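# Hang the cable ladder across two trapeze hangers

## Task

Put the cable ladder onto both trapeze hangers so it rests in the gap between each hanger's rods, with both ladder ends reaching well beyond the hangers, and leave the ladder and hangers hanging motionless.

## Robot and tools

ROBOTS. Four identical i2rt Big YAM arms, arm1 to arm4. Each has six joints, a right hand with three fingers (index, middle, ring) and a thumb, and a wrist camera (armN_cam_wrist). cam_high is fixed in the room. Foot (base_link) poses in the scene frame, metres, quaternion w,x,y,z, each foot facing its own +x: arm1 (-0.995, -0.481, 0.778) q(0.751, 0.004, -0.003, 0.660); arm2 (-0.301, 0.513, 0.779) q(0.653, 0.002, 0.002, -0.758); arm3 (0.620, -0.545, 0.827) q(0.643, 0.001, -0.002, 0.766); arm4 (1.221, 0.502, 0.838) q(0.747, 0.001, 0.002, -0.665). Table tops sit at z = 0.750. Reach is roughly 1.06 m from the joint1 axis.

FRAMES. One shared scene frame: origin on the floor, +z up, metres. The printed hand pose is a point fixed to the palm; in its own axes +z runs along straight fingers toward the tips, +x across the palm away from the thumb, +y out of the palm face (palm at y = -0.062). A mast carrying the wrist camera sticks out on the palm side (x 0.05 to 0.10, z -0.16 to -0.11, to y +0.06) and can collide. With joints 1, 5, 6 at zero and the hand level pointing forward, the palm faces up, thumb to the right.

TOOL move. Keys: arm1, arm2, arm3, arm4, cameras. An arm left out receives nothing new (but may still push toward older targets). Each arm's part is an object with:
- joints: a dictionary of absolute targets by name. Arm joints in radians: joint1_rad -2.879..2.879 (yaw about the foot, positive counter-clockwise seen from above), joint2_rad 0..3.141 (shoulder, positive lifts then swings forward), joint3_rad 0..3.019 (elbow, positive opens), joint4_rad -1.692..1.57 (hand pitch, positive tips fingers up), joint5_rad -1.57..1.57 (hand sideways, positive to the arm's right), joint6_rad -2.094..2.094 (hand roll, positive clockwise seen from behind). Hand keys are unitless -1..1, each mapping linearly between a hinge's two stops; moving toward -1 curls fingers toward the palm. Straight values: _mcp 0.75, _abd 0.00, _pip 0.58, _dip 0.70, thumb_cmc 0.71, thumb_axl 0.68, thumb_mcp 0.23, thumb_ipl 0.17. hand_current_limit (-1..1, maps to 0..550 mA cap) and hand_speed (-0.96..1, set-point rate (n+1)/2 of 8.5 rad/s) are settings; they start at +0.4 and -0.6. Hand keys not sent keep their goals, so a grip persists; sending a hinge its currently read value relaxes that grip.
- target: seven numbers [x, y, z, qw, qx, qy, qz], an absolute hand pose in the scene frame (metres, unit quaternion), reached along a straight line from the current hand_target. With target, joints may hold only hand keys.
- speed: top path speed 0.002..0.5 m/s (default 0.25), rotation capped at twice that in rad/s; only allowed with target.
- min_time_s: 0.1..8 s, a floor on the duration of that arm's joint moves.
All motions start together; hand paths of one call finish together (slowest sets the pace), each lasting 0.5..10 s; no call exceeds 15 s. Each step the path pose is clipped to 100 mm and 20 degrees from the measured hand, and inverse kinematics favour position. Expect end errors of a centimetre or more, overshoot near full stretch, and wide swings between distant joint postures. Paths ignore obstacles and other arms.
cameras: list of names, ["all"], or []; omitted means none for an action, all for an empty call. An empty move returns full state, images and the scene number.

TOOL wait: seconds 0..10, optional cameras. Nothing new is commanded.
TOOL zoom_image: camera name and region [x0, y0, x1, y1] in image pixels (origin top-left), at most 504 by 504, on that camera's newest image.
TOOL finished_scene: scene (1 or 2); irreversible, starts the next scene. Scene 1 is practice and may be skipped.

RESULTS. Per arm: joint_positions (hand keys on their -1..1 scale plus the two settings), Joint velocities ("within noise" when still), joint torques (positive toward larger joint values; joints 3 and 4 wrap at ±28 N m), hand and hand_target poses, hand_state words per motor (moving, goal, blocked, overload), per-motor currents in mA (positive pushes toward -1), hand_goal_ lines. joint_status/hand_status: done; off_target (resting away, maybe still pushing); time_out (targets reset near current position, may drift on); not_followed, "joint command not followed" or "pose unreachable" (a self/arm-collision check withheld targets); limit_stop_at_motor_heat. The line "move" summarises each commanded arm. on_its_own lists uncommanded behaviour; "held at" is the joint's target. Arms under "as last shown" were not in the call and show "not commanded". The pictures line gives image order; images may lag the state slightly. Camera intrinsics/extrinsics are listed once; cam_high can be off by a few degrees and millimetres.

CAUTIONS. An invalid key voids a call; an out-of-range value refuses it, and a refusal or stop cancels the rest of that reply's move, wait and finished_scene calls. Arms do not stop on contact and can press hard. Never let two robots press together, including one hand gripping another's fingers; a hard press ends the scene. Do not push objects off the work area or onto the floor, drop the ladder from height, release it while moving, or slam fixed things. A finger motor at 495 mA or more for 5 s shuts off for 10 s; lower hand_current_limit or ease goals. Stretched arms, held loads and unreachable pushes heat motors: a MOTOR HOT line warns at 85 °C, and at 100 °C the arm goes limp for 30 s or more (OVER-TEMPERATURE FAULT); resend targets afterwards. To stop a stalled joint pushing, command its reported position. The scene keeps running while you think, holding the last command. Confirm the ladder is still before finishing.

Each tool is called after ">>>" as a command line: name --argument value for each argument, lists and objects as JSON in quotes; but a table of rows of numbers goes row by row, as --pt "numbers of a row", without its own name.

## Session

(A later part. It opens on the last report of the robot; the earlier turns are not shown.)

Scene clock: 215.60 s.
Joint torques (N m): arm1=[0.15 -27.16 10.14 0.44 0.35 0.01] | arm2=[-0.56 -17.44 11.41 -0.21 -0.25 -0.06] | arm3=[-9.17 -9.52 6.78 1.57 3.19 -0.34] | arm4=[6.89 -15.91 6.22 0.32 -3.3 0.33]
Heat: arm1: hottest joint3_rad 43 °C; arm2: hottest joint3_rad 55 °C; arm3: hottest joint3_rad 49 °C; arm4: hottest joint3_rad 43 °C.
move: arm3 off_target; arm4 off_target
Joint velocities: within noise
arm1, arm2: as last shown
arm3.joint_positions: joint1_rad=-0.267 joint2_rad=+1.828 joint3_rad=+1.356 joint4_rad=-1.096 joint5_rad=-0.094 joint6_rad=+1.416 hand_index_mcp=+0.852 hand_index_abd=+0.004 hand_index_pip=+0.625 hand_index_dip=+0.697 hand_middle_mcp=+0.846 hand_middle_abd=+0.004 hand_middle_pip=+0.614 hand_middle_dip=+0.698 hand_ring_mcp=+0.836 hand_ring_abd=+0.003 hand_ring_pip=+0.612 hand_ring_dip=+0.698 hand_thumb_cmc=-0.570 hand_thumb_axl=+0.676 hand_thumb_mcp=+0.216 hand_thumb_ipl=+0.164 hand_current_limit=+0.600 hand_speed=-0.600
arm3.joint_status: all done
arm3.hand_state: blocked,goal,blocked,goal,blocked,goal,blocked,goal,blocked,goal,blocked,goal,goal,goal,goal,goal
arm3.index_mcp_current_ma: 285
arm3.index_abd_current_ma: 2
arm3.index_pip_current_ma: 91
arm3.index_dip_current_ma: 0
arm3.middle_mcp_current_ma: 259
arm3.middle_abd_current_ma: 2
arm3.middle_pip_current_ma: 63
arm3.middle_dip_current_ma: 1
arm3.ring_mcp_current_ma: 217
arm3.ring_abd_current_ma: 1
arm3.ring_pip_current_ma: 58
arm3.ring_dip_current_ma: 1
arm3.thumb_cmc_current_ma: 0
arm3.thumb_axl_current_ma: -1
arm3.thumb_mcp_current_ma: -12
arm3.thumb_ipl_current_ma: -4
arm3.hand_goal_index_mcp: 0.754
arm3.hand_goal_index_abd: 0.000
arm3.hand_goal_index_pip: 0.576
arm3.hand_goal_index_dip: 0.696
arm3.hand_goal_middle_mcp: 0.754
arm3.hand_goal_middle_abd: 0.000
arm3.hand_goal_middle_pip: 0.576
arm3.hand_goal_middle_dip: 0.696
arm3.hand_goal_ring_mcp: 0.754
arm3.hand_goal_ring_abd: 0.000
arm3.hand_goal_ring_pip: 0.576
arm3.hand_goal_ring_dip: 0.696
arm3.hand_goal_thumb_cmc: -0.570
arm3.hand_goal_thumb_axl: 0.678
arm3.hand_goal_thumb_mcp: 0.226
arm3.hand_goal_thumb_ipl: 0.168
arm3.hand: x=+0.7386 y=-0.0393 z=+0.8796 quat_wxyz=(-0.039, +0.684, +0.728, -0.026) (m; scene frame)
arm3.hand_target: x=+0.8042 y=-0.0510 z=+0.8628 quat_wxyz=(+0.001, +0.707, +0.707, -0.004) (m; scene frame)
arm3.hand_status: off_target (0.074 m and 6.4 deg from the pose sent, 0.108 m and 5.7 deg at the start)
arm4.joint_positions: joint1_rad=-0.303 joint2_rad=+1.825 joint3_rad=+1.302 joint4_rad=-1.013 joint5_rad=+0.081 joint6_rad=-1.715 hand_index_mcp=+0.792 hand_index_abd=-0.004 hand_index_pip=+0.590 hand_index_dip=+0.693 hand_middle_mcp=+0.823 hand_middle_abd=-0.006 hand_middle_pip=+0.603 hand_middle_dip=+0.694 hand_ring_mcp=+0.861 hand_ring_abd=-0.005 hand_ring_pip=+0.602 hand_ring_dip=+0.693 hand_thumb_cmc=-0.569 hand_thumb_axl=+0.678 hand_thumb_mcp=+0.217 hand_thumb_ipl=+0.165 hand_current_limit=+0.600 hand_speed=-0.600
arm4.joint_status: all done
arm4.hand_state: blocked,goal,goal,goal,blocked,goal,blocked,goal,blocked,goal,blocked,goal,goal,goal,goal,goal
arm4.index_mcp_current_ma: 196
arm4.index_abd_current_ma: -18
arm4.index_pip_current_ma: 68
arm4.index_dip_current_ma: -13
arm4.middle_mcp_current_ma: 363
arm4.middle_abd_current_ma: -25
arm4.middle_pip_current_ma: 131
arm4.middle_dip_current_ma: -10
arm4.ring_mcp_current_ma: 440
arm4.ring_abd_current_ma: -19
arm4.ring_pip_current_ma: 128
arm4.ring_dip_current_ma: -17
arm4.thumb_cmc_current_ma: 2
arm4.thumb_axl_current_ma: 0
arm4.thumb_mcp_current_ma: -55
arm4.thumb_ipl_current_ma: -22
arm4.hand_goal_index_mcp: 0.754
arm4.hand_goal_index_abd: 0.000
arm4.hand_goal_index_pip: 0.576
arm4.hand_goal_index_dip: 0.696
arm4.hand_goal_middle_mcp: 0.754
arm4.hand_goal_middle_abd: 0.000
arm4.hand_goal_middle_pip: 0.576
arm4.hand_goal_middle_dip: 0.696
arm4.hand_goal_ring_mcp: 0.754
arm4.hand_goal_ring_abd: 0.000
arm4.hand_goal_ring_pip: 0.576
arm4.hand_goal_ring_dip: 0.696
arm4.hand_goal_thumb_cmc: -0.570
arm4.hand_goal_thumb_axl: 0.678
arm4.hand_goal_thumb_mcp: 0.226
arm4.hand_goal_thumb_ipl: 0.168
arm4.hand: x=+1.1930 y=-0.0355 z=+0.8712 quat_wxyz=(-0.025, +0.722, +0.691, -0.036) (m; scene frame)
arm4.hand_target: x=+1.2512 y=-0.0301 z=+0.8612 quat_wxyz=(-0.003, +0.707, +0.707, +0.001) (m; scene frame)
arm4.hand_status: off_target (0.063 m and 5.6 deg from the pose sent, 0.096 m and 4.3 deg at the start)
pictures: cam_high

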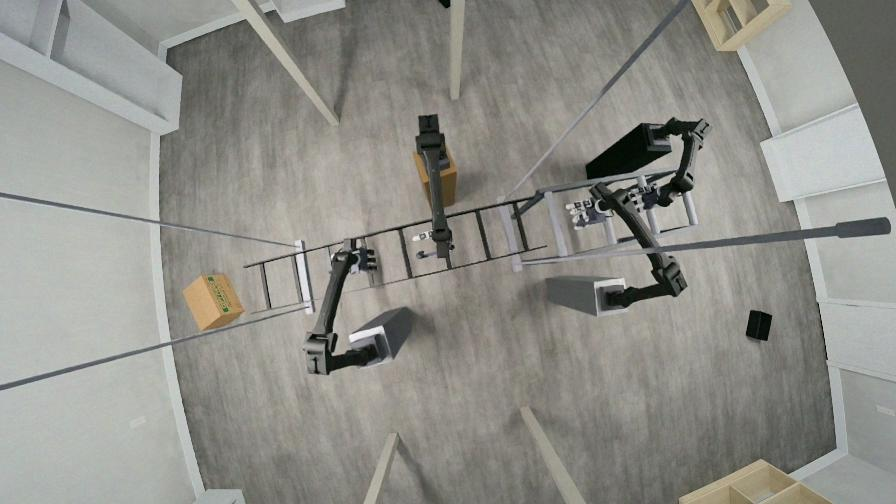

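>>> move --arm3 '{"target":[0.68,-0.045,0.87,0,0.7071,0.7071,0],"speed":0.04}' --arm4 '{"target":[1.125,-0.034,0.87,0,0.7071,0.7071,0],"speed":0.04}' --cameras '["cam_high"]'

>>> zoom_image --camera "cam_high" --region '[490, 180, 570, 260]'

>>> zoom_image --camera "cam_high" --region '[240, 210, 380, 340]'

Scene clock: 220.30 s.
Joint torques (N m): arm1=[0.09 -27.28 10.26 0.4 0.34 0.02] | arm2=[-0.15 -17.2 11.41 -0.23 -0.26 -0.06] | arm3=[-0.73 -11.58 7.19 0.54 0.32 0.12] | arm4=[-0.79 -14.97 11.19 -0.21 -0.28 -0.14]
Heat: arm1: hottest joint3_rad 42 °C; arm2: hottest joint3_rad 55 °C; arm3: hottest joint3_rad 48 °C; arm4: hottest joint3_rad 42 °C.
move: arm3 off_target; arm4 off_target
Joint velocities: within noise
arm1, arm2: as last shown
arm3.joint_positions: joint1_rad=-0.131 joint2_rad=+1.827 joint3_rad=+1.342 joint4_rad=-1.072 joint5_rad=-0.005 joint6_rad=+1.606 hand_index_mcp=+0.755 hand_index_abd=+0.003 hand_index_pip=+0.579 hand_index_dip=+0.697 hand_middle_mcp=+0.755 hand_middle_abd=+0.003 hand_middle_pip=+0.578 hand_middle_dip=+0.698 hand_ring_mcp=+0.758 hand_ring_abd=+0.002 hand_ring_pip=+0.579 hand_ring_dip=+0.697 hand_thumb_cmc=-0.570 hand_thumb_axl=+0.676 hand_thumb_mcp=+0.216 hand_thumb_ipl=+0.164 hand_current_limit=+0.600 hand_speed=-0.600
arm3.joint_status: not commanded
arm3.hand_state: goal,goal,goal,goal,goal,goal,goal,goal,goal,goal,goal,goal,goal,goal,goal,goal
arm3.index_mcp_current_ma: 0
arm3.index_abd_current_ma: 1
arm3.index_pip_current_ma: 1
arm3.index_dip_current_ma: 0
arm3.middle_mcp_current_ma: 0
arm3.middle_abd_current_ma: 1
arm3.middle_pip_current_ma: 1
arm3.middle_dip_current_ma: 1
arm3.ring_mcp_current_ma: 3
arm3.ring_abd_current_ma: 1
arm3.ring_pip_current_ma: 1
arm3.ring_dip_current_ma: 0
arm3.thumb_cmc_current_ma: 0
arm3.thumb_axl_current_ma: -1
arm3.thumb_mcp_current_ma: -12
arm3.thumb_ipl_current_ma: -4
arm3.hand_goal_index_mcp: 0.754
arm3.hand_goal_index_abd: 0.000
arm3.hand_goal_index_pip: 0.576
arm3.hand_goal_index_dip: 0.696
arm3.hand_goal_middle_mcp: 0.754
arm3.hand_goal_middle_abd: 0.000
arm3.hand_goal_middle_pip: 0.576
arm3.hand_goal_middle_dip: 0.696
arm3.hand_goal_ring_mcp: 0.754
arm3.hand_goal_ring_abd: 0.000
arm3.hand_goal_ring_pip: 0.576
arm3.hand_goal_ring_dip: 0.696
arm3.hand_goal_thumb_cmc: -0.570
arm3.hand_goal_thumb_axl: 0.678
arm3.hand_goal_thumb_mcp: 0.226
arm3.hand_goal_thumb_ipl: 0.168
arm3.hand: x=+0.6821 y=-0.0431 z=+0.8823 quat_wxyz=(-0.008, +0.704, +0.710, +0.005) (m; scene frame)
arm3.hand_target: x=+0.6801 y=-0.0452 z=+0.8702 quat_wxyz=(+0.000, +0.707, +0.707, +0.000) (m; scene frame)
arm3.hand_status: off_target (0.013 m and 1.2 deg from the pose sent, 0.060 m and 6.4 deg at the start)
arm4.joint_positions: joint1_rad=-0.450 joint2_rad=+1.863 joint3_rad=+1.357 joint4_rad=-1.052 joint5_rad=+0.001 joint6_rad=-1.900 hand_index_mcp=+0.755 hand_index_abd=+0.003 hand_index_pip=+0.578 hand_index_dip=+0.693 hand_middle_mcp=+0.755 hand_middle_abd=+0.003 hand_middle_pip=+0.579 hand_middle_dip=+0.694 hand_ring_mcp=+0.755 hand_ring_abd=+0.003 hand_ring_pip=+0.578 hand_ring_dip=+0.693 hand_thumb_cmc=-0.569 hand_thumb_axl=+0.678 hand_thumb_mcp=+0.217 hand_thumb_ipl=+0.165 hand_current_limit=+0.600 hand_speed=-0.600
arm4.joint_status: not commanded
arm4.hand_state: goal,goal,goal,goal,goal,goal,goal,goal,goal,goal,goal,goal,goal,goal,goal,goal
arm4.index_mcp_current_ma: 6
arm4.index_abd_current_ma: 14
arm4.index_pip_current_ma: 12
arm4.index_dip_current_ma: -13
arm4.middle_mcp_current_ma: 7
arm4.middle_abd_current_ma: 12
arm4.middle_pip_current_ma: 13
arm4.middle_dip_current_ma: -10
arm4.ring_mcp_current_ma: 7
arm4.ring_abd_current_ma: 12
arm4.ring_pip_current_ma: 12
arm4.ring_dip_current_ma: -14
arm4.thumb_cmc_current_ma: 2
arm4.thumb_axl_current_ma: 0
arm4.thumb_mcp_current_ma: -55
arm4.thumb_ipl_current_ma: -22
arm4.hand_goal_index_mcp: 0.754
arm4.hand_goal_index_abd: 0.000
arm4.hand_goal_index_pip: 0.576
arm4.hand_goal_index_dip: 0.696
arm4.hand_goal_middle_mcp: 0.754
arm4.hand_goal_middle_abd: 0.000
arm4.hand_goal_middle_pip: 0.576
arm4.hand_goal_middle_dip: 0.696
arm4.hand_goal_ring_mcp: 0.754
arm4.hand_goal_ring_abd: 0.000
arm4.hand_goal_ring_pip: 0.576
arm4.hand_goal_ring_dip: 0.696
arm4.hand_goal_thumb_cmc: -0.570
arm4.hand_goal_thumb_axl: 0.678
arm4.hand_goal_thumb_mcp: 0.226
arm4.hand_goal_thumb_ipl: 0.168
arm4.hand: x=+1.1302 y=-0.0250 z=+0.8764 quat_wxyz=(+0.001, +0.709, +0.705, -0.005) (m; scene frame)
arm4.hand_target: x=+1.1250 y=-0.0336 z=+0.8701 quat_wxyz=(+0.000, +0.707, +0.707, +0.000) (m; scene frame)
arm4.hand_status: off_target (0.012 m and 0.6 deg from the pose sent, 0.068 m and 5.7 deg at the start)
pictures: cam_high

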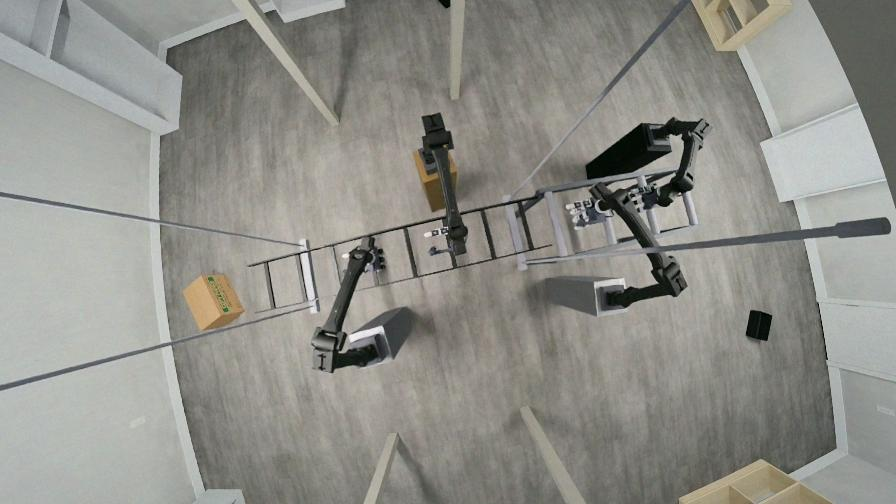

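Scaled by 6.300 from the camera's 896x504 image, which has a finer 1280x720 frame.

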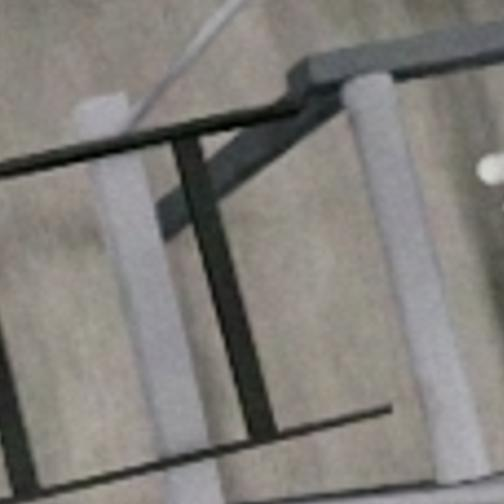

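Scaled by 3.600 from the camera's 896x504 image, which has a finer 1280x720 frame.

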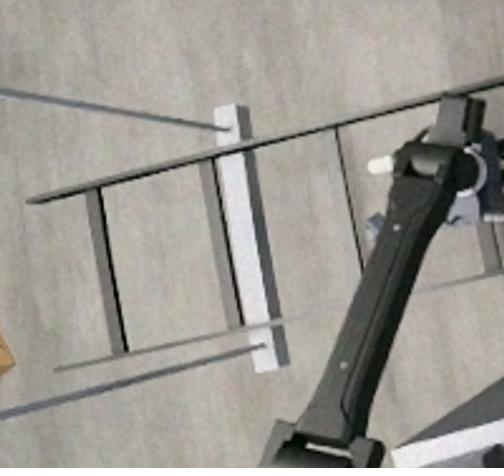

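>>> move --arm3 '{"target":[0.675,-0.04,1.06,0,0.7071,0.7071,0],"speed":0.12}' --arm4 '{"target":[1.12,-0.034,1.06,0,0.7071,0.7071,0],"speed":0.12}' --arm2 '{"target":[-0.05,0.13,1.06,0,0.7071,0.7071,0],"speed":0.12}'

>>> move --arm3 '{"target":[0.675,-0.22,1.07,0,0.7071,0.7071,0],"speed":0.15}' --arm4 '{"target":[1.12,0.17,1.07,0,0.7071,0.7071,0],"speed":0.15}' --cameras '["cam_high"]'

>>> zoom_image --camera "cam_high" --region '[490, 180, 570, 280]'

>>> zoom_image --camera "cam_high" --region '[240, 210, 380, 340]'

Scene clock: 222.90 s.
Joint torques (N m): arm1=[-0.15 -26.99 10.3 0.36 0.34 -0.03] | arm2=[1.08 -10.58 8.13 -0.01 -0.27 0.16] | arm3=[-0.21 -12.22 11.3 -0.31 0.31 0.1] | arm4=[-0.91 -18.9 12.29 -0.31 -0.29 -0.15]
Heat: arm1: hottest joint3_rad 42 °C; arm2: hottest joint3_rad 55 °C; arm3: hottest joint3_rad 48 °C; arm4: hottest joint3_rad 43 °C.
move: arm2 done; arm3 off_target; arm4 off_target
Joint velocities: within noise
arm1: as last shown
arm2.joint_positions: joint1_rad=+0.579 joint2_rad=+1.371 joint3_rad=+1.408 joint4_rad=-1.599 joint5_rad=+0.005 joint6_rad=-1.143 hand_index_mcp=+0.755 hand_index_abd=+0.003 hand_index_pip=+0.578 hand_index_dip=+0.694 hand_middle_mcp=+0.755 hand_middle_abd=+0.003 hand_middle_pip=+0.578 hand_middle_dip=+0.696 hand_ring_mcp=+0.755 hand_ring_abd=+0.003 hand_ring_pip=+0.579 hand_ring_dip=+0.697 hand_thumb_cmc=-0.570 hand_thumb_axl=+0.677 hand_thumb_mcp=+0.222 hand_thumb_ipl=+0.168 hand_current_limit=+0.400 hand_speed=-0.600
arm2.joint_status: not commanded
arm2.hand_state: goal,goal,goal,goal,goal,goal,goal,goal,goal,goal,goal,goal,goal,goal,goal,goal
arm2.index_mcp_current_ma: 2
arm2.index_abd_current_ma: 6
arm2.index_pip_current_ma: 6
arm2.index_dip_current_ma: -5
arm2.middle_mcp_current_ma: 1
arm2.middle_abd_current_ma: 6
arm2.middle_pip_current_ma: 5
arm2.middle_dip_current_ma: 1
arm2.ring_mcp_current_ma: 2
arm2.ring_abd_current_ma: 6
arm2.ring_pip_current_ma: 7
arm2.ring_dip_current_ma: 3
arm2.thumb_cmc_current_ma: 1
arm2.thumb_axl_current_ma: -2
arm2.thumb_mcp_current_ma: -16
arm2.thumb_ipl_current_ma: -1
arm2.hand_goal_index_mcp: 0.754
arm2.hand_goal_index_abd: 0.000
arm2.hand_goal_index_pip: 0.576
arm2.hand_goal_index_dip: 0.696
arm2.hand_goal_middle_mcp: 0.754
arm2.hand_goal_middle_abd: 0.000
arm2.hand_goal_middle_pip: 0.576
arm2.hand_goal_middle_dip: 0.696
arm2.hand_goal_ring_mcp: 0.754
arm2.hand_goal_ring_abd: 0.000
arm2.hand_goal_ring_pip: 0.576
arm2.hand_goal_ring_dip: 0.696
arm2.hand_goal_thumb_cmc: -0.570
arm2.hand_goal_thumb_axl: 0.678
arm2.hand_goal_thumb_mcp: 0.226
arm2.hand_goal_thumb_ipl: 0.168
arm2.hand: x=-0.0524 y=+0.1271 z=+1.0591 quat_wxyz=(+0.001, +0.706, +0.708, -0.001) (m; scene frame)
arm2.hand_target: x=-0.0500 y=+0.1300 z=+1.0600 quat_wxyz=(+0.000, +0.707, +0.707, +0.000) (m; scene frame)
arm2.hand_status: done (0.004 m and 0.3 deg from the pose sent, 0.171 m and 2.6 deg at the start)
arm3.joint_positions: joint1_rad=-0.127 joint2_rad=+1.727 joint3_rad=+1.646 joint4_rad=-1.527 joint5_rad=-0.005 joint6_rad=+1.615 hand_index_mcp=+0.755 hand_index_abd=+0.003 hand_index_pip=+0.579 hand_index_dip=+0.697 hand_middle_mcp=+0.755 hand_middle_abd=+0.000 hand_middle_pip=+0.578 hand_middle_dip=+0.698 hand_ring_mcp=+0.755 hand_ring_abd=+0.000 hand_ring_pip=+0.579 hand_ring_dip=+0.697 hand_thumb_cmc=-0.570 hand_thumb_axl=+0.676 hand_thumb_mcp=+0.216 hand_thumb_ipl=+0.164 hand_current_limit=+0.600 hand_speed=-0.600
arm3.joint_status: not commanded
arm3.hand_state: goal,goal,goal,goal,goal,goal,goal,goal,goal,goal,goal,goal,goal,goal,goal,goal
arm3.index_mcp_current_ma: 0
arm3.index_abd_current_ma: 1
arm3.index_pip_current_ma: 1
arm3.index_dip_current_ma: 0
arm3.middle_mcp_current_ma: 0
arm3.middle_abd_current_ma: 0
arm3.middle_pip_current_ma: 1
arm3.middle_dip_current_ma: 1
arm3.ring_mcp_current_ma: 1
arm3.ring_abd_current_ma: 0
arm3.ring_pip_current_ma: 1
arm3.ring_dip_current_ma: 0
arm3.thumb_cmc_current_ma: 0
arm3.thumb_axl_current_ma: -1
arm3.thumb_mcp_current_ma: -12
arm3.thumb_ipl_current_ma: -4
arm3.hand_goal_index_mcp: 0.754
arm3.hand_goal_index_abd: 0.000
arm3.hand_goal_index_pip: 0.576
arm3.hand_goal_index_dip: 0.696
arm3.hand_goal_middle_mcp: 0.754
arm3.hand_goal_middle_abd: 0.000
arm3.hand_goal_middle_pip: 0.576
arm3.hand_goal_middle_dip: 0.696
arm3.hand_goal_ring_mcp: 0.754
arm3.hand_goal_ring_abd: 0.000
arm3.hand_goal_ring_pip: 0.576
arm3.hand_goal_ring_dip: 0.696
arm3.hand_goal_thumb_cmc: -0.570
arm3.hand_goal_thumb_axl: 0.678
arm3.hand_goal_thumb_mcp: 0.226
arm3.hand_goal_thumb_ipl: 0.168
arm3.hand: x=+0.6799 y=-0.0501 z=+1.0451 quat_wxyz=(+0.011, +0.706, +0.708, -0.013) (m; scene frame)
arm3.hand_target: x=+0.6751 y=-0.0406 z=+1.0599 quat_wxyz=(+0.000, +0.707, +0.707, +0.000) (m; scene frame)
arm3.hand_status: off_target (0.019 m and 1.9 deg from the pose sent, 0.178 m and 1.2 deg at the start)
arm4.joint_positions: joint1_rad=-0.456 joint2_rad=+1.774 joint3_rad=+1.684 joint4_rad=-1.514 joint5_rad=+0.001 joint6_rad=-1.909 hand_index_mcp=+0.755 hand_index_abd=+0.003 hand_index_pip=+0.578 hand_index_dip=+0.693 hand_middle_mcp=+0.755 hand_middle_abd=+0.003 hand_middle_pip=+0.579 hand_middle_dip=+0.694 hand_ring_mcp=+0.755 hand_ring_abd=+0.003 hand_ring_pip=+0.578 hand_ring_dip=+0.693 hand_thumb_cmc=-0.569 hand_thumb_axl=+0.678 hand_thumb_mcp=+0.217 hand_thumb_ipl=+0.165 hand_current_limit=+0.600 hand_speed=-0.600
arm4.joint_status: not commanded
arm4.hand_state: goal,goal,goal,goal,goal,goal,goal,goal,goal,goal,goal,goal,goal,goal,goal,goal
arm4.index_mcp_current_ma: 6
arm4.index_abd_current_ma: 14
arm4.index_pip_current_ma: 12
arm4.index_dip_current_ma: -13
arm4.middle_mcp_current_ma: 6
arm4.middle_abd_current_ma: 11
arm4.middle_pip_current_ma: 13
arm4.middle_dip_current_ma: -10
arm4.ring_mcp_current_ma: 7
arm4.ring_abd_current_ma: 11
arm4.ring_pip_current_ma: 12
arm4.ring_dip_current_ma: -14
arm4.thumb_cmc_current_ma: 2
arm4.thumb_axl_current_ma: 0
arm4.thumb_mcp_current_ma: -55
arm4.thumb_ipl_current_ma: -22
arm4.hand_goal_index_mcp: 0.754
arm4.hand_goal_index_abd: 0.000
arm4.hand_goal_index_pip: 0.576
arm4.hand_goal_index_dip: 0.696
arm4.hand_goal_middle_mcp: 0.754
arm4.hand_goal_middle_abd: 0.000
arm4.hand_goal_middle_pip: 0.576
arm4.hand_goal_middle_dip: 0.696
arm4.hand_goal_ring_mcp: 0.754
arm4.hand_goal_ring_abd: 0.000
arm4.hand_goal_ring_pip: 0.576
arm4.hand_goal_ring_dip: 0.696
arm4.hand_goal_thumb_cmc: -0.570
arm4.hand_goal_thumb_axl: 0.678
arm4.hand_goal_thumb_mcp: 0.226
arm4.hand_goal_thumb_ipl: 0.168
arm4.hand: x=+1.1264 y=-0.0281 z=+1.0418 quat_wxyz=(-0.009, +0.708, +0.706, +0.016) (m; scene frame)
arm4.hand_target: x=+1.1202 y=-0.0334 z=+1.0600 quat_wxyz=(+0.000, +0.707, +0.707, +0.000) (m; scene frame)
arm4.hand_status: off_target (0.020 m and 2.1 deg from the pose sent, 0.184 m and 0.6 deg at the start)
pictures: none

Scene clock: 224.87 s.
Joint torques (N m): arm1=[-0.21 -27.22 10.19 0.43 0.34 -0.01] | arm2=[1.14 -9.93 8.13 0.03 -0.25 0.14] | arm3=[-0.73 -5.48 8.06 -0.14 0.33 0.1] | arm4=[-0.56 -9.11 9.03 -0.12 -0.16 -0.13]
Heat: arm1: hottest joint3_rad 42 °C; arm2: hottest joint3_rad 55 °C; arm3: hottest joint3_rad 48 °C; arm4: hottest joint3_rad 43 °C.
move: arm3 done; arm4 done
Joint velocities: within noise
arm1, arm2: as last shown
arm2.joint_positions: joint1_rad=+0.579 joint2_rad=+1.371 joint3_rad=+1.408 joint4_rad=-1.599 joint5_rad=+0.005 joint6_rad=-1.142 hand_index_mcp=+0.755 hand_index_abd=+0.003 hand_index_pip=+0.578 hand_index_dip=+0.694 hand_middle_mcp=+0.755 hand_middle_abd=+0.003 hand_middle_pip=+0.578 hand_middle_dip=+0.696 hand_ring_mcp=+0.755 hand_ring_abd=+0.003 hand_ring_pip=+0.579 hand_ring_dip=+0.697 hand_thumb_cmc=-0.570 hand_thumb_axl=+0.677 hand_thumb_mcp=+0.222 hand_thumb_ipl=+0.168 hand_current_limit=+0.400 hand_speed=-0.600
arm2.hand_target: x=-0.0501 y=+0.1300 z=+1.0600 quat_wxyz=(+0.000, +0.707, +0.707, +0.000) (m; scene frame)
arm3.joint_positions: joint1_rad=-0.098 joint2_rad=+1.255 joint3_rad=+1.205 joint4_rad=-1.512 joint5_rad=-0.005 joint6_rad=+1.644 hand_index_mcp=+0.755 hand_index_abd=+0.002 hand_index_pip=+0.579 hand_index_dip=+0.697 hand_middle_mcp=+0.755 hand_middle_abd=+0.000 hand_middle_pip=+0.578 hand_middle_dip=+0.698 hand_ring_mcp=+0.755 hand_ring_abd=+0.000 hand_ring_pip=+0.579 hand_ring_dip=+0.697 hand_thumb_cmc=-0.570 hand_thumb_axl=+0.676 hand_thumb_mcp=+0.216 hand_thumb_ipl=+0.164 hand_current_limit=+0.600 hand_speed=-0.600
arm3.joint_status: not commanded
arm3.hand_state: goal,goal,goal,goal,goal,goal,goal,goal,goal,goal,goal,goal,goal,goal,goal,goal
arm3.index_mcp_current_ma: 0
arm3.index_abd_current_ma: 1
arm3.index_pip_current_ma: 1
arm3.index_dip_current_ma: 0
arm3.middle_mcp_current_ma: 0
arm3.middle_abd_current_ma: 0
arm3.middle_pip_current_ma: 1
arm3.middle_dip_current_ma: 1
arm3.ring_mcp_current_ma: 0
arm3.ring_abd_current_ma: 0
arm3.ring_pip_current_ma: 1
arm3.ring_dip_current_ma: 0
arm3.thumb_cmc_current_ma: 0
arm3.thumb_axl_current_ma: -1
arm3.thumb_mcp_current_ma: -12
arm3.thumb_ipl_current_ma: -4
arm3.hand_goal_index_mcp: 0.754
arm3.hand_goal_index_abd: 0.000
arm3.hand_goal_index_pip: 0.576
arm3.hand_goal_index_dip: 0.696
arm3.hand_goal_middle_mcp: 0.754
arm3.hand_goal_middle_abd: 0.000
arm3.hand_goal_middle_pip: 0.576
arm3.hand_goal_middle_dip: 0.696
arm3.hand_goal_ring_mcp: 0.754
arm3.hand_goal_ring_abd: 0.000
arm3.hand_goal_ring_pip: 0.576
arm3.hand_goal_ring_dip: 0.696
arm3.hand_goal_thumb_cmc: -0.570
arm3.hand_goal_thumb_axl: 0.678
arm3.hand_goal_thumb_mcp: 0.226
arm3.hand_goal_thumb_ipl: 0.168
arm3.hand: x=+0.6775 y=-0.2174 z=+1.0727 quat_wxyz=(-0.006, +0.706, +0.708, +0.003) (m; scene frame)
arm3.hand_target: x=+0.6751 y=-0.2201 z=+1.0701 quat_wxyz=(+0.000, +0.707, +0.707, +0.000) (m; scene frame)
arm3.hand_status: done (0.005 m and 0.8 deg from the pose sent, 0.172 m and 1.9 deg at the start)
arm4.joint_positions: joint1_rad=-0.654 joint2_rad=+1.283 joint3_rad=+1.199 joint4_rad=-1.480 joint5_rad=+0.002 joint6_rad=-2.094 hand_index_mcp=+0.755 hand_index_abd=+0.003 hand_index_pip=+0.578 hand_index_dip=+0.693 hand_middle_mcp=+0.755 hand_middle_abd=+0.002 hand_middle_pip=+0.579 hand_middle_dip=+0.694 hand_ring_mcp=+0.755 hand_ring_abd=+0.002 hand_ring_pip=+0.578 hand_ring_dip=+0.693 hand_thumb_cmc=-0.569 hand_thumb_axl=+0.678 hand_thumb_mcp=+0.217 hand_thumb_ipl=+0.165 hand_current_limit=+0.600 hand_speed=-0.600
arm4.joint_status: not commanded
arm4.hand_state: goal,goal,goal,goal,goal,goal,goal,goal,goal,goal,goal,goal,goal,goal,goal,goal
arm4.index_mcp_current_ma: 5
arm4.index_abd_current_ma: 13
arm4.index_pip_current_ma: 12
arm4.index_dip_current_ma: -13
arm4.middle_mcp_current_ma: 5
arm4.middle_abd_current_ma: 10
arm4.middle_pip_current_ma: 13
arm4.middle_dip_current_ma: -10
arm4.ring_mcp_current_ma: 5
arm4.ring_abd_current_ma: 10
arm4.ring_pip_current_ma: 11
arm4.ring_dip_current_ma: -14
arm4.thumb_cmc_current_ma: 2
arm4.thumb_axl_current_ma: 0
arm4.thumb_mcp_current_ma: -55
arm4.thumb_ipl_current_ma: -22
arm4.hand_goal_index_mcp: 0.754
arm4.hand_goal_index_abd: 0.000
arm4.hand_goal_index_pip: 0.576
arm4.hand_goal_index_dip: 0.696
arm4.hand_goal_middle_mcp: 0.754
arm4.hand_goal_middle_abd: 0.000
arm4.hand_goal_middle_pip: 0.576
arm4.hand_goal_middle_dip: 0.696
arm4.hand_goal_ring_mcp: 0.754
arm4.hand_goal_ring_abd: 0.000
arm4.hand_goal_ring_pip: 0.576
arm4.hand_goal_ring_dip: 0.696
arm4.hand_goal_thumb_cmc: -0.570
arm4.hand_goal_thumb_axl: 0.678
arm4.hand_goal_thumb_mcp: 0.226
arm4.hand_goal_thumb_ipl: 0.168
arm4.hand: x=+1.1198 y=+0.1667 z=+1.0693 quat_wxyz=(-0.002, +0.713, +0.702, -0.002) (m; scene frame)
arm4.hand_target: x=+1.1203 y=+0.1697 z=+1.0700 quat_wxyz=(-0.002, +0.710, +0.704, -0.001) (m; scene frame)
arm4.hand_status: done (0.003 m and 0.9 deg from the pose sent, 0.200 m and 2.1 deg at the start; a joint's target at an end of its range on 18 of 59 steps)
pictures: cam_high

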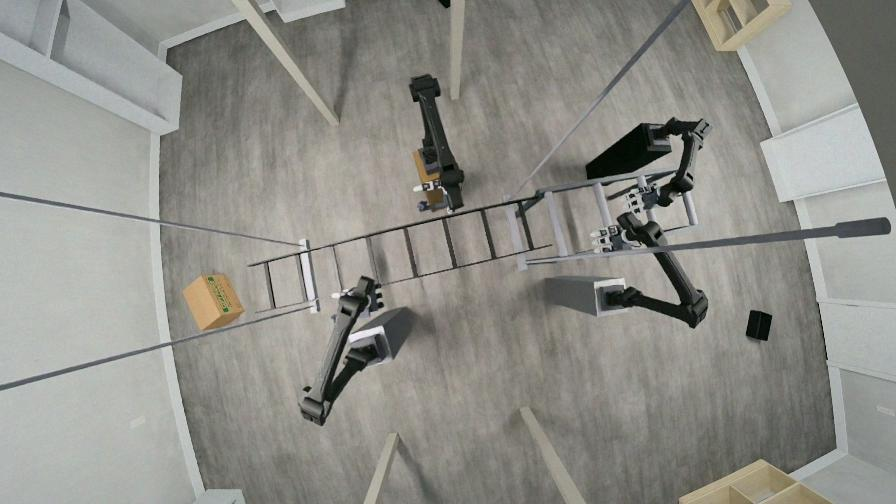

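Scaled by 5.040 from the camera's 896x504 image, which has a finer 1280x720 frame.

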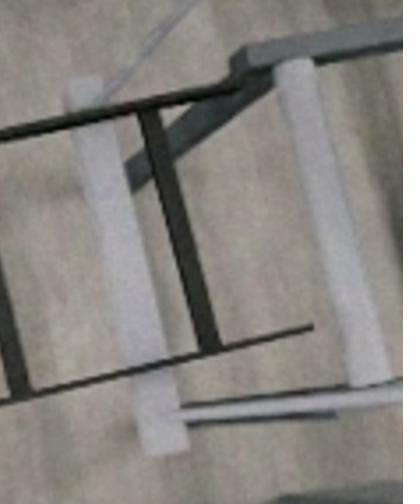

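Scaled by 3.600 from the camera's 896x504 image, which has a finer 1280x720 frame.

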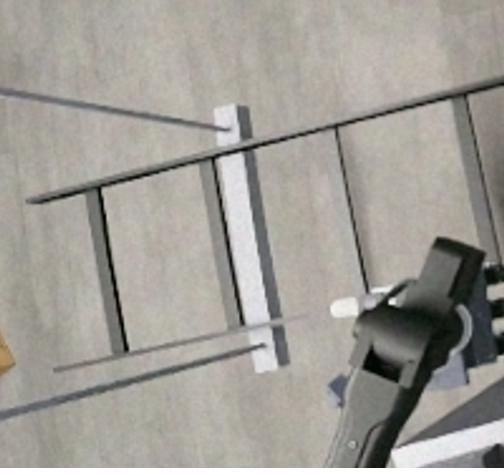

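>>> wait --seconds 4 --cameras '["cam_high"]'

>>> zoom_image --camera "cam_high" --region '[490, 180, 570, 280]'

>>> zoom_image --camera "cam_high" --region '[240, 210, 380, 340]'

Scene clock: 229.27 s.
Joint torques (N m): arm1=[0.03 -27.4 10.21 0.35 0.35 0.01] | arm2=[1.2 -9.88 8.1 0.13 -0.28 0.15] | arm3=[-0.38 -5.6 8.02 0.02 0.3 0.09] | arm4=[-0.67 -9.17 9.03 -0.12 -0.17 -0.14]
Heat: arm1: hottest joint3_rad 42 °C; arm2: hottest joint3_rad 54 °C; arm3: hottest joint3_rad 48 °C; arm4: hottest joint3_rad 43 °C.
Joint velocities: within noise
arm1.joint_positions: joint1_rad=-0.715 joint2_rad=+2.298 joint3_rad=+2.558 joint4_rad=-1.691 joint5_rad=+0.023 joint6_rad=+0.705 hand_index_mcp=+0.755 hand_index_abd=+0.002 hand_index_pip=+0.579 hand_index_dip=+0.695 hand_middle_mcp=+0.755 hand_middle_abd=+0.002 hand_middle_pip=+0.578 hand_middle_dip=+0.696 hand_ring_mcp=+0.755 hand_ring_abd=+0.003 hand_ring_pip=+0.578 hand_ring_dip=+0.697 hand_thumb_cmc=-0.571 hand_thumb_axl=+0.677 hand_thumb_mcp=+0.219 hand_thumb_ipl=+0.167 hand_current_limit=+0.400 hand_speed=-0.600
arm1.joint_status: not commanded
arm1.hand_state: goal,goal,goal,goal,goal,goal,goal,goal,goal,goal,goal,goal,goal,goal,goal,goal
arm1.index_mcp_current_ma: 2
arm1.index_abd_current_ma: 2
arm1.index_pip_current_ma: 4
arm1.index_dip_current_ma: -1
arm1.middle_mcp_current_ma: 2
arm1.middle_abd_current_ma: 3
arm1.middle_pip_current_ma: 3
arm1.middle_dip_current_ma: 0
arm1.ring_mcp_current_ma: 2
arm1.ring_abd_current_ma: 3
arm1.ring_pip_current_ma: 3
arm1.ring_dip_current_ma: 1
arm1.thumb_cmc_current_ma: -1
arm1.thumb_axl_current_ma: -1
arm1.thumb_mcp_current_ma: -16
arm1.thumb_ipl_current_ma: -1
arm1.hand_goal_index_mcp: 0.754
arm1.hand_goal_index_abd: 0.000
arm1.hand_goal_index_pip: 0.576
arm1.hand_goal_index_dip: 0.696
arm1.hand_goal_middle_mcp: 0.754
arm1.hand_goal_middle_abd: 0.000
arm1.hand_goal_middle_pip: 0.576
arm1.hand_goal_middle_dip: 0.696
arm1.hand_goal_ring_mcp: 0.754
arm1.hand_goal_ring_abd: 0.000
arm1.hand_goal_ring_pip: 0.576
arm1.hand_goal_ring_dip: 0.696
arm1.hand_goal_thumb_cmc: -0.570
arm1.hand_goal_thumb_axl: 0.678
arm1.hand_goal_thumb_mcp: 0.226
arm1.hand_goal_thumb_ipl: 0.168
arm1.hand: x=-0.3630 y=-0.0237 z=+1.0115 quat_wxyz=(+0.013, +0.698, +0.713, +0.072) (m; scene frame)
arm1.hand_target: x=-0.3703 y=-0.0204 z=+1.0292 quat_wxyz=(+0.014, +0.695, +0.714, +0.082) (m; scene frame)
arm1.hand_status: not commanded
arm2.joint_positions: joint1_rad=+0.579 joint2_rad=+1.371 joint3_rad=+1.408 joint4_rad=-1.599 joint5_rad=+0.005 joint6_rad=-1.142 hand_index_mcp=+0.755 hand_index_abd=+0.003 hand_index_pip=+0.578 hand_index_dip=+0.694 hand_middle_mcp=+0.755 hand_middle_abd=+0.003 hand_middle_pip=+0.578 hand_middle_dip=+0.696 hand_ring_mcp=+0.755 hand_ring_abd=+0.003 hand_ring_pip=+0.579 hand_ring_dip=+0.697 hand_thumb_cmc=-0.570 hand_thumb_axl=+0.677 hand_thumb_mcp=+0.222 hand_thumb_ipl=+0.168 hand_current_limit=+0.400 hand_speed=-0.600
arm2.joint_status: not commanded
arm2.hand_state: goal,goal,goal,goal,goal,goal,goal,goal,goal,goal,goal,goal,goal,goal,goal,goal
arm2.index_mcp_current_ma: 2
arm2.index_abd_current_ma: 6
arm2.index_pip_current_ma: 6
arm2.index_dip_current_ma: -5
arm2.middle_mcp_current_ma: 1
arm2.middle_abd_current_ma: 6
arm2.middle_pip_current_ma: 5
arm2.middle_dip_current_ma: 1
arm2.ring_mcp_current_ma: 2
arm2.ring_abd_current_ma: 6
arm2.ring_pip_current_ma: 7
arm2.ring_dip_current_ma: 3
arm2.thumb_cmc_current_ma: 1
arm2.thumb_axl_current_ma: -2
arm2.thumb_mcp_current_ma: -16
arm2.thumb_ipl_current_ma: -1
arm2.hand_goal_index_mcp: 0.754
arm2.hand_goal_index_abd: 0.000
arm2.hand_goal_index_pip: 0.576
arm2.hand_goal_index_dip: 0.696
arm2.hand_goal_middle_mcp: 0.754
arm2.hand_goal_middle_abd: 0.000
arm2.hand_goal_middle_pip: 0.576
arm2.hand_goal_middle_dip: 0.696
arm2.hand_goal_ring_mcp: 0.754
arm2.hand_goal_ring_abd: 0.000
arm2.hand_goal_ring_pip: 0.576
arm2.hand_goal_ring_dip: 0.696
arm2.hand_goal_thumb_cmc: -0.570
arm2.hand_goal_thumb_axl: 0.678
arm2.hand_goal_thumb_mcp: 0.226
arm2.hand_goal_thumb_ipl: 0.168
arm2.hand: x=-0.0524 y=+0.1271 z=+1.0591 quat_wxyz=(+0.001, +0.706, +0.708, -0.001) (m; scene frame)
arm2.hand_target: x=-0.0501 y=+0.1300 z=+1.0600 quat_wxyz=(+0.000, +0.707, +0.707, +0.000) (m; scene frame)
arm2.hand_status: not commanded
arm3.joint_positions: joint1_rad=-0.098 joint2_rad=+1.255 joint3_rad=+1.205 joint4_rad=-1.512 joint5_rad=-0.005 joint6_rad=+1.644 hand_index_mcp=+0.755 hand_index_abd=+0.002 hand_index_pip=+0.579 hand_index_dip=+0.697 hand_middle_mcp=+0.755 hand_middle_abd=+0.000 hand_middle_pip=+0.578 hand_middle_dip=+0.698 hand_ring_mcp=+0.755 hand_ring_abd=+0.000 hand_ring_pip=+0.579 hand_ring_dip=+0.697 hand_thumb_cmc=-0.570 hand_thumb_axl=+0.676 hand_thumb_mcp=+0.216 hand_thumb_ipl=+0.164 hand_current_limit=+0.600 hand_speed=-0.600
arm3.joint_status: not commanded
arm3.hand_state: goal,goal,goal,goal,goal,goal,goal,goal,goal,goal,goal,goal,goal,goal,goal,goal
arm3.index_mcp_current_ma: 0
arm3.index_abd_current_ma: 1
arm3.index_pip_current_ma: 1
arm3.index_dip_current_ma: 0
arm3.middle_mcp_current_ma: 0
arm3.middle_abd_current_ma: 0
arm3.middle_pip_current_ma: 1
arm3.middle_dip_current_ma: 1
arm3.ring_mcp_current_ma: 0
arm3.ring_abd_current_ma: 0
arm3.ring_pip_current_ma: 1
arm3.ring_dip_current_ma: 0
arm3.thumb_cmc_current_ma: 0
arm3.thumb_axl_current_ma: -1
arm3.thumb_mcp_current_ma: -12
arm3.thumb_ipl_current_ma: -4
arm3.hand_goal_index_mcp: 0.754
arm3.hand_goal_index_abd: 0.000
arm3.hand_goal_index_pip: 0.576
arm3.hand_goal_index_dip: 0.696
arm3.hand_goal_middle_mcp: 0.754
arm3.hand_goal_middle_abd: 0.000
arm3.hand_goal_middle_pip: 0.576
arm3.hand_goal_middle_dip: 0.696
arm3.hand_goal_ring_mcp: 0.754
arm3.hand_goal_ring_abd: 0.000
arm3.hand_goal_ring_pip: 0.576
arm3.hand_goal_ring_dip: 0.696
arm3.hand_goal_thumb_cmc: -0.570
arm3.hand_goal_thumb_axl: 0.678
arm3.hand_goal_thumb_mcp: 0.226
arm3.hand_goal_thumb_ipl: 0.168
arm3.hand: x=+0.6775 y=-0.2174 z=+1.0727 quat_wxyz=(-0.006, +0.706, +0.708, +0.003) (m; scene frame)
arm3.hand_target: x=+0.6751 y=-0.2200 z=+1.0701 quat_wxyz=(+0.000, +0.707, +0.707, +0.000) (m; scene frame)
arm3.hand_status: done (0.005 m and 0.8 deg from the pose sent, 0.172 m and 1.9 deg at the start)
arm4.joint_positions: joint1_rad=-0.654 joint2_rad=+1.283 joint3_rad=+1.199 joint4_rad=-1.480 joint5_rad=+0.002 joint6_rad=-2.094 hand_index_mcp=+0.755 hand_index_abd=+0.003 hand_index_pip=+0.578 hand_index_dip=+0.693 hand_middle_mcp=+0.755 hand_middle_abd=+0.002 hand_middle_pip=+0.579 hand_middle_dip=+0.694 hand_ring_mcp=+0.755 hand_ring_abd=+0.002 hand_ring_pip=+0.578 hand_ring_dip=+0.693 hand_thumb_cmc=-0.569 hand_thumb_axl=+0.678 hand_thumb_mcp=+0.217 hand_thumb_ipl=+0.165 hand_current_limit=+0.600 hand_speed=-0.600
arm4.joint_status: not commanded
arm4.hand_state: goal,goal,goal,goal,goal,goal,goal,goal,goal,goal,goal,goal,goal,goal,goal,goal
arm4.index_mcp_current_ma: 5
arm4.index_abd_current_ma: 13
arm4.index_pip_current_ma: 12
arm4.index_dip_current_ma: -13
arm4.middle_mcp_current_ma: 5
arm4.middle_abd_current_ma: 10
arm4.middle_pip_current_ma: 13
arm4.middle_dip_current_ma: -10
arm4.ring_mcp_current_ma: 5
arm4.ring_abd_current_ma: 10
arm4.ring_pip_current_ma: 11
arm4.ring_dip_current_ma: -14
arm4.thumb_cmc_current_ma: 2
arm4.thumb_axl_current_ma: 0
arm4.thumb_mcp_current_ma: -55
arm4.thumb_ipl_current_ma: -22
arm4.hand_goal_index_mcp: 0.754
arm4.hand_goal_index_abd: 0.000
arm4.hand_goal_index_pip: 0.576
arm4.hand_goal_index_dip: 0.696
arm4.hand_goal_middle_mcp: 0.754
arm4.hand_goal_middle_abd: 0.000
arm4.hand_goal_middle_pip: 0.576
arm4.hand_goal_middle_dip: 0.696
arm4.hand_goal_ring_mcp: 0.754
arm4.hand_goal_ring_abd: 0.000
arm4.hand_goal_ring_pip: 0.576
arm4.hand_goal_ring_dip: 0.696
arm4.hand_goal_thumb_cmc: -0.570
arm4.hand_goal_thumb_axl: 0.678
arm4.hand_goal_thumb_mcp: 0.226
arm4.hand_goal_thumb_ipl: 0.168
arm4.hand: x=+1.1198 y=+0.1668 z=+1.0693 quat_wxyz=(-0.002, +0.712, +0.702, -0.002) (m; scene frame)
arm4.hand_target: x=+1.1203 y=+0.1697 z=+1.0700 quat_wxyz=(-0.002, +0.710, +0.704, -0.001) (m; scene frame)
arm4.hand_status: done (0.003 m and 0.9 deg from the pose sent, 0.200 m and 2.1 deg at the start; a joint's target at an end of its range on 18 of 59 steps)
wait: 4.00 s; at rest from the start
pictures: cam_high

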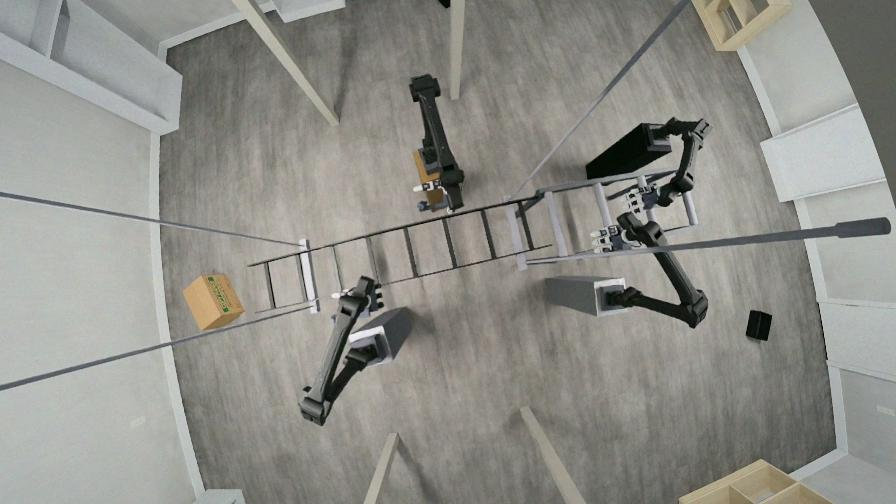

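Scaled by 5.040 from the camera's 896x504 image, which has a finer 1280x720 frame.

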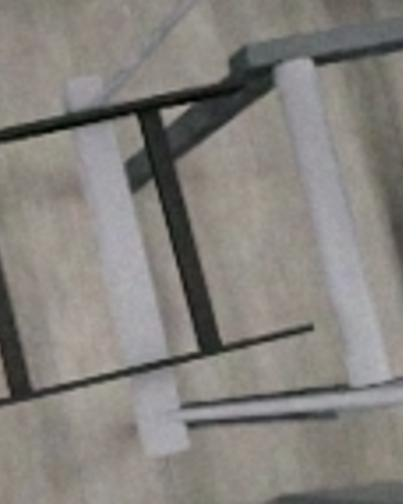

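Scaled by 3.600 from the camera's 896x504 image, which has a finer 1280x720 frame.

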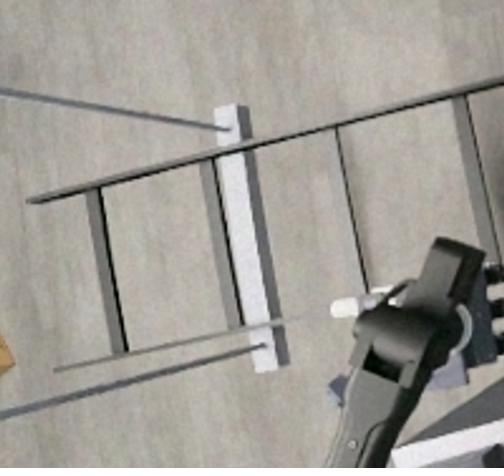

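>>> zoom_image --camera "cam_high" --region '[522, 180, 562, 210]'

>>> move --arm3 '{"target":[0.42,-0.1,1.07,0,0.7071,0.7071,0],"speed":0.2}' --cameras '["arm3_cam_wrist"]'

Scaled by 12.600 from the camera's 896x504 image, which has a finer 1280x720 frame.

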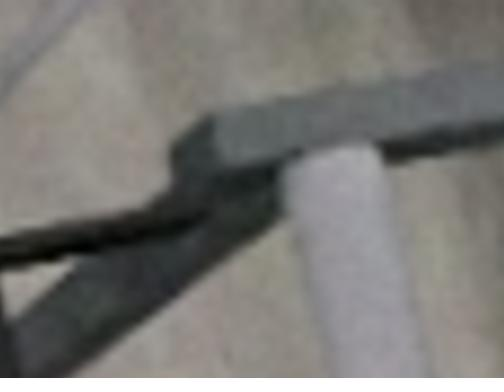

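Scene clock: 232.17 s.
Joint torques (N m): arm1=[0.09 -27.34 10.24 0.32 0.39 -0.02] | arm2=[1.2 -10.05 8.16 0.01 -0.27 0.13] | arm3=[-1.32 -11.75 11.74 -0.44 0.1 0.12] | arm4=[-0.62 -9.11 9.03 -0.1 -0.16 -0.15]
Heat: arm1: hottest joint3_rad 42 °C; arm2: hottest joint3_rad 54 °C; arm3: hottest joint3_rad 48 °C; arm4: hottest joint3_rad 43 °C.
move: arm3 off_target
Joint velocities: within noise
arm1, arm2, arm4: as last shown
arm3.joint_positions: joint1_rad=+0.373 joint2_rad=+1.764 joint3_rad=+1.735 joint4_rad=-1.571 joint5_rad=-0.005 joint6_rad=+2.092 hand_index_mcp=+0.754 hand_index_abd=+0.002 hand_index_pip=+0.578 hand_index_dip=+0.697 hand_middle_mcp=+0.754 hand_middle_abd=+0.000 hand_middle_pip=+0.578 hand_middle_dip=+0.698 hand_ring_mcp=+0.754 hand_ring_abd=+0.000 hand_ring_pip=+0.578 hand_ring_dip=+0.697 hand_thumb_cmc=-0.570 hand_thumb_axl=+0.676 hand_thumb_mcp=+0.217 hand_thumb_ipl=+0.164 hand_current_limit=+0.600 hand_speed=-0.600
arm3.joint_status: not commanded
arm3.hand_state: goal,goal,goal,goal,goal,goal,goal,goal,goal,goal,goal,goal,goal,goal,goal,goal
arm3.index_mcp_current_ma: 0
arm3.index_abd_current_ma: 1
arm3.index_pip_current_ma: 1
arm3.index_dip_current_ma: 0
arm3.middle_mcp_current_ma: 0
arm3.middle_abd_current_ma: 0
arm3.middle_pip_current_ma: 1
arm3.middle_dip_current_ma: 1
arm3.ring_mcp_current_ma: 0
arm3.ring_abd_current_ma: 0
arm3.ring_pip_current_ma: 1
arm3.ring_dip_current_ma: 0
arm3.thumb_cmc_current_ma: 0
arm3.thumb_axl_current_ma: -1
arm3.thumb_mcp_current_ma: -12
arm3.thumb_ipl_current_ma: -4
arm3.hand_goal_index_mcp: 0.754
arm3.hand_goal_index_abd: 0.000
arm3.hand_goal_index_pip: 0.576
arm3.hand_goal_index_dip: 0.696
arm3.hand_goal_middle_mcp: 0.754
arm3.hand_goal_middle_abd: 0.000
arm3.hand_goal_middle_pip: 0.576
arm3.hand_goal_middle_dip: 0.696
arm3.hand_goal_ring_mcp: 0.754
arm3.hand_goal_ring_abd: 0.000
arm3.hand_goal_ring_pip: 0.576
arm3.hand_goal_ring_dip: 0.696
arm3.hand_goal_thumb_cmc: -0.570
arm3.hand_goal_thumb_axl: 0.678
arm3.hand_goal_thumb_mcp: 0.226
arm3.hand_goal_thumb_ipl: 0.168
arm3.hand: x=+0.4263 y=-0.1095 z=+1.0602 quat_wxyz=(+0.013, +0.698, +0.716, -0.004) (m; scene frame)
arm3.hand_target: x=+0.4204 y=-0.1004 z=+1.0699 quat_wxyz=(-0.001, +0.703, +0.711, -0.002) (m; scene frame)
arm3.hand_status: off_target (0.015 m and 2.1 deg from the pose sent, 0.283 m and 0.8 deg at the start; a joint's target at an end of its range on 21 of 63 steps)
pictures: arm3_cam_wrist
camera_calibration:
arm3_cam_wrist: T_world_to_cam=[[0.666263, -0.743861, 0.0525775, -0.3925], [-0.497335, -0.390704, 0.774602, -0.708884], [-0.555654, -0.542237, -0.63026, 0.97096], [0, 0, 0, 1]] pos_world=[0.448473, -0.0424388, 1.1817]

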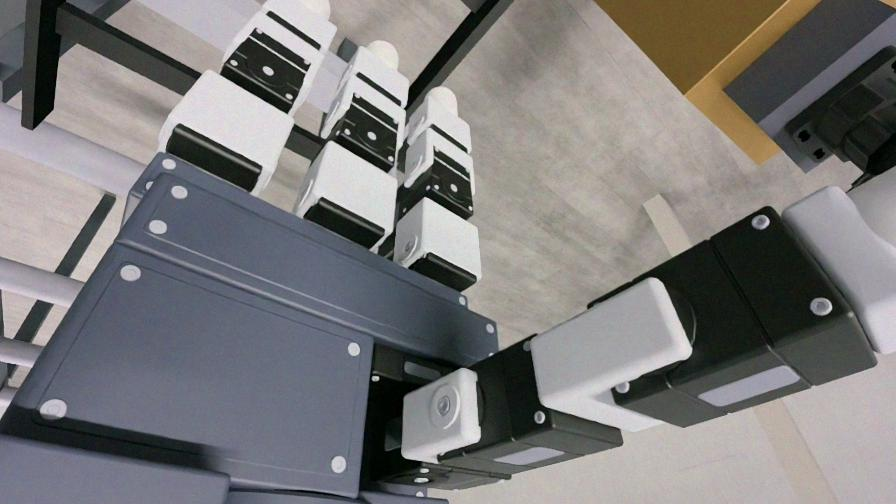

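>>> move --arm3 '{"target":[0.675,-0.22,1.07,0,0.7071,0.7071,0],"speed":0.2}' --arm2 '{"target":[0.11,-0.015,1.06,0,0.7071,0.7071,0],"speed":0.15}' --cameras '["arm2_cam_wrist"]'

Scene clock: 235.00 s.
Joint torques (N m): arm1=[0.09 -27.4 10.19 0.38 0.35 -0.02] | arm2=[1.03 -17.67 11.81 -0.06 -0.28 0.15] | arm3=[-1.14 -5.66 7.87 0.17 0.16 -0.08] | arm4=[-0.5 -9.17 9.03 -0.13 -0.16 -0.15]
Heat: arm1: hottest joint3_rad 42 °C; arm2: hottest joint3_rad 54 °C; arm3: hottest joint3_rad 48 °C; arm4: hottest joint3_rad 43 °C.
move: arm2 off_target; arm3 done
Joint velocities: within noise
arm1, arm4: as last shown
arm2.joint_positions: joint1_rad=+0.720 joint2_rad=+1.911 joint3_rad=+2.035 joint4_rad=-1.700 joint5_rad=+0.003 joint6_rad=-1.002 hand_index_mcp=+0.755 hand_index_abd=+0.003 hand_index_pip=+0.578 hand_index_dip=+0.694 hand_middle_mcp=+0.754 hand_middle_abd=+0.003 hand_middle_pip=+0.578 hand_middle_dip=+0.696 hand_ring_mcp=+0.755 hand_ring_abd=+0.003 hand_ring_pip=+0.579 hand_ring_dip=+0.697 hand_thumb_cmc=-0.570 hand_thumb_axl=+0.677 hand_thumb_mcp=+0.222 hand_thumb_ipl=+0.168 hand_current_limit=+0.400 hand_speed=-0.600
arm2.joint_status: not commanded
arm2.hand_state: goal,goal,goal,goal,goal,goal,goal,goal,goal,goal,goal,goal,goal,goal,goal,goal
arm2.index_mcp_current_ma: 1
arm2.index_abd_current_ma: 6
arm2.index_pip_current_ma: 5
arm2.index_dip_current_ma: -5
arm2.middle_mcp_current_ma: 1
arm2.middle_abd_current_ma: 6
arm2.middle_pip_current_ma: 5
arm2.middle_dip_current_ma: 1
arm2.ring_mcp_current_ma: 1
arm2.ring_abd_current_ma: 6
arm2.ring_pip_current_ma: 7
arm2.ring_dip_current_ma: 3
arm2.thumb_cmc_current_ma: 1
arm2.thumb_axl_current_ma: -2
arm2.thumb_mcp_current_ma: -16
arm2.thumb_ipl_current_ma: -1
arm2.hand_goal_index_mcp: 0.754
arm2.hand_goal_index_abd: 0.000
arm2.hand_goal_index_pip: 0.576
arm2.hand_goal_index_dip: 0.696
arm2.hand_goal_middle_mcp: 0.754
arm2.hand_goal_middle_abd: 0.000
arm2.hand_goal_middle_pip: 0.576
arm2.hand_goal_middle_dip: 0.696
arm2.hand_goal_ring_mcp: 0.754
arm2.hand_goal_ring_abd: 0.000
arm2.hand_goal_ring_pip: 0.576
arm2.hand_goal_ring_dip: 0.696
arm2.hand_goal_thumb_cmc: -0.570
arm2.hand_goal_thumb_axl: 0.678
arm2.hand_goal_thumb_mcp: 0.226
arm2.hand_goal_thumb_ipl: 0.168
arm2.hand: x=+0.1011 y=-0.0083 z=+1.0411 quat_wxyz=(-0.004, +0.706, +0.708, +0.002) (m; scene frame)
arm2.hand_target: x=+0.1093 y=-0.0141 z=+1.0596 quat_wxyz=(+0.014, +0.708, +0.706, -0.001) (m; scene frame)
arm2.hand_status: off_target (0.022 m and 0.5 deg from the pose sent, 0.216 m and 0.2 deg at the start; a joint's target at an end of its range on 28 of 68 steps)
arm3.joint_positions: joint1_rad=-0.091 joint2_rad=+1.258 joint3_rad=+1.206 joint4_rad=-1.515 joint5_rad=-0.001 joint6_rad=+1.668 hand_index_mcp=+0.754 hand_index_abd=+0.002 hand_index_pip=+0.578 hand_index_dip=+0.697 hand_middle_mcp=+0.754 hand_middle_abd=+0.000 hand_middle_pip=+0.578 hand_middle_dip=+0.698 hand_ring_mcp=+0.754 hand_ring_abd=+0.000 hand_ring_pip=+0.578 hand_ring_dip=+0.697 hand_thumb_cmc=-0.570 hand_thumb_axl=+0.676 hand_thumb_mcp=+0.217 hand_thumb_ipl=+0.164 hand_current_limit=+0.600 hand_speed=-0.600
arm3.joint_status: not commanded
arm3.hand_state: goal,goal,goal,goal,goal,goal,goal,goal,goal,goal,goal,goal,goal,goal,goal,goal
arm3.index_mcp_current_ma: 0
arm3.index_abd_current_ma: 0
arm3.index_pip_current_ma: 1
arm3.index_dip_current_ma: 0
arm3.middle_mcp_current_ma: 0
arm3.middle_abd_current_ma: 0
arm3.middle_pip_current_ma: 1
arm3.middle_dip_current_ma: 1
arm3.ring_mcp_current_ma: 0
arm3.ring_abd_current_ma: 0
arm3.ring_pip_current_ma: 1
arm3.ring_dip_current_ma: 0
arm3.thumb_cmc_current_ma: 0
arm3.thumb_axl_current_ma: -1
arm3.thumb_mcp_current_ma: -11
arm3.thumb_ipl_current_ma: -4
arm3.hand_goal_index_mcp: 0.754
arm3.hand_goal_index_abd: 0.000
arm3.hand_goal_index_pip: 0.576
arm3.hand_goal_index_dip: 0.696
arm3.hand_goal_middle_mcp: 0.754
arm3.hand_goal_middle_abd: 0.000
arm3.hand_goal_middle_pip: 0.576
arm3.hand_goal_middle_dip: 0.696
arm3.hand_goal_ring_mcp: 0.754
arm3.hand_goal_ring_abd: 0.000
arm3.hand_goal_ring_pip: 0.576
arm3.hand_goal_ring_dip: 0.696
arm3.hand_goal_thumb_cmc: -0.570
arm3.hand_goal_thumb_axl: 0.678
arm3.hand_goal_thumb_mcp: 0.226
arm3.hand_goal_thumb_ipl: 0.168
arm3.hand: x=+0.6754 y=-0.2193 z=+1.0722 quat_wxyz=(-0.003, +0.712, +0.702, +0.003) (m; scene frame)
arm3.hand_target: x=+0.6750 y=-0.2200 z=+1.0700 quat_wxyz=(+0.000, +0.707, +0.707, +0.000) (m; scene frame)
arm3.hand_status: done (0.002 m and 0.9 deg from the pose sent, 0.272 m and 2.1 deg at the start)
pictures: arm2_cam_wrist
camera_calibration:
arm2_cam_wrist: T_world_to_cam=[[0.595368, -0.80316, 0.0216913, -0.0589023], [-0.507985, -0.355369, 0.784643, -0.830293], [-0.622485, -0.47817, -0.619568, 0.825383], [0, 0, 0, 1]] pos_world=[0.127081, 0.0523053, 1.16414]

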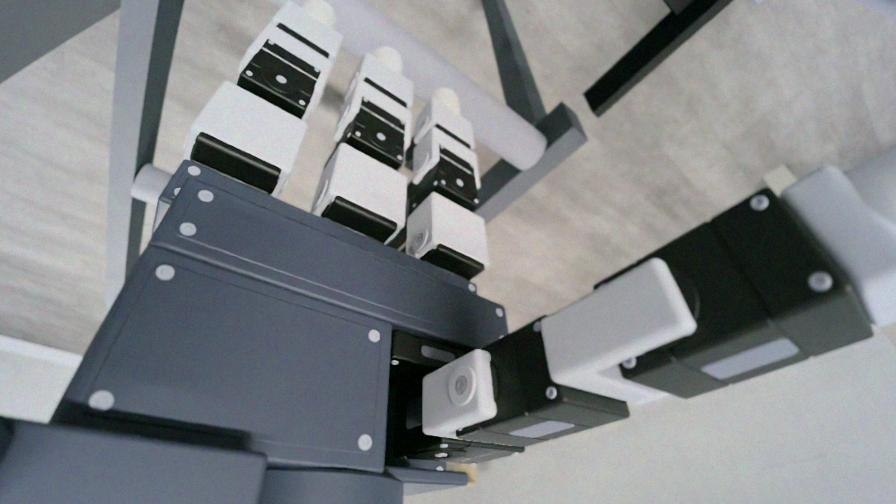

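>>> zoom_image --camera "arm2_cam_wrist" --region '[480, 0, 760, 200]'

Scaled by 1.800 from the camera's 896x504 image, which has a finer 1280x720 frame.

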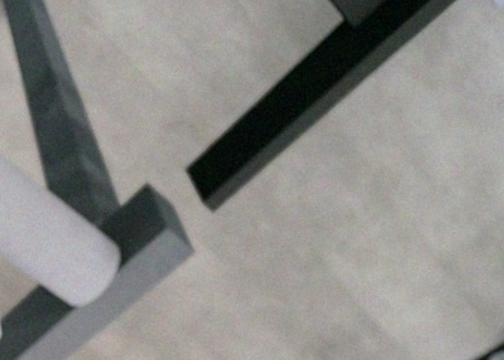

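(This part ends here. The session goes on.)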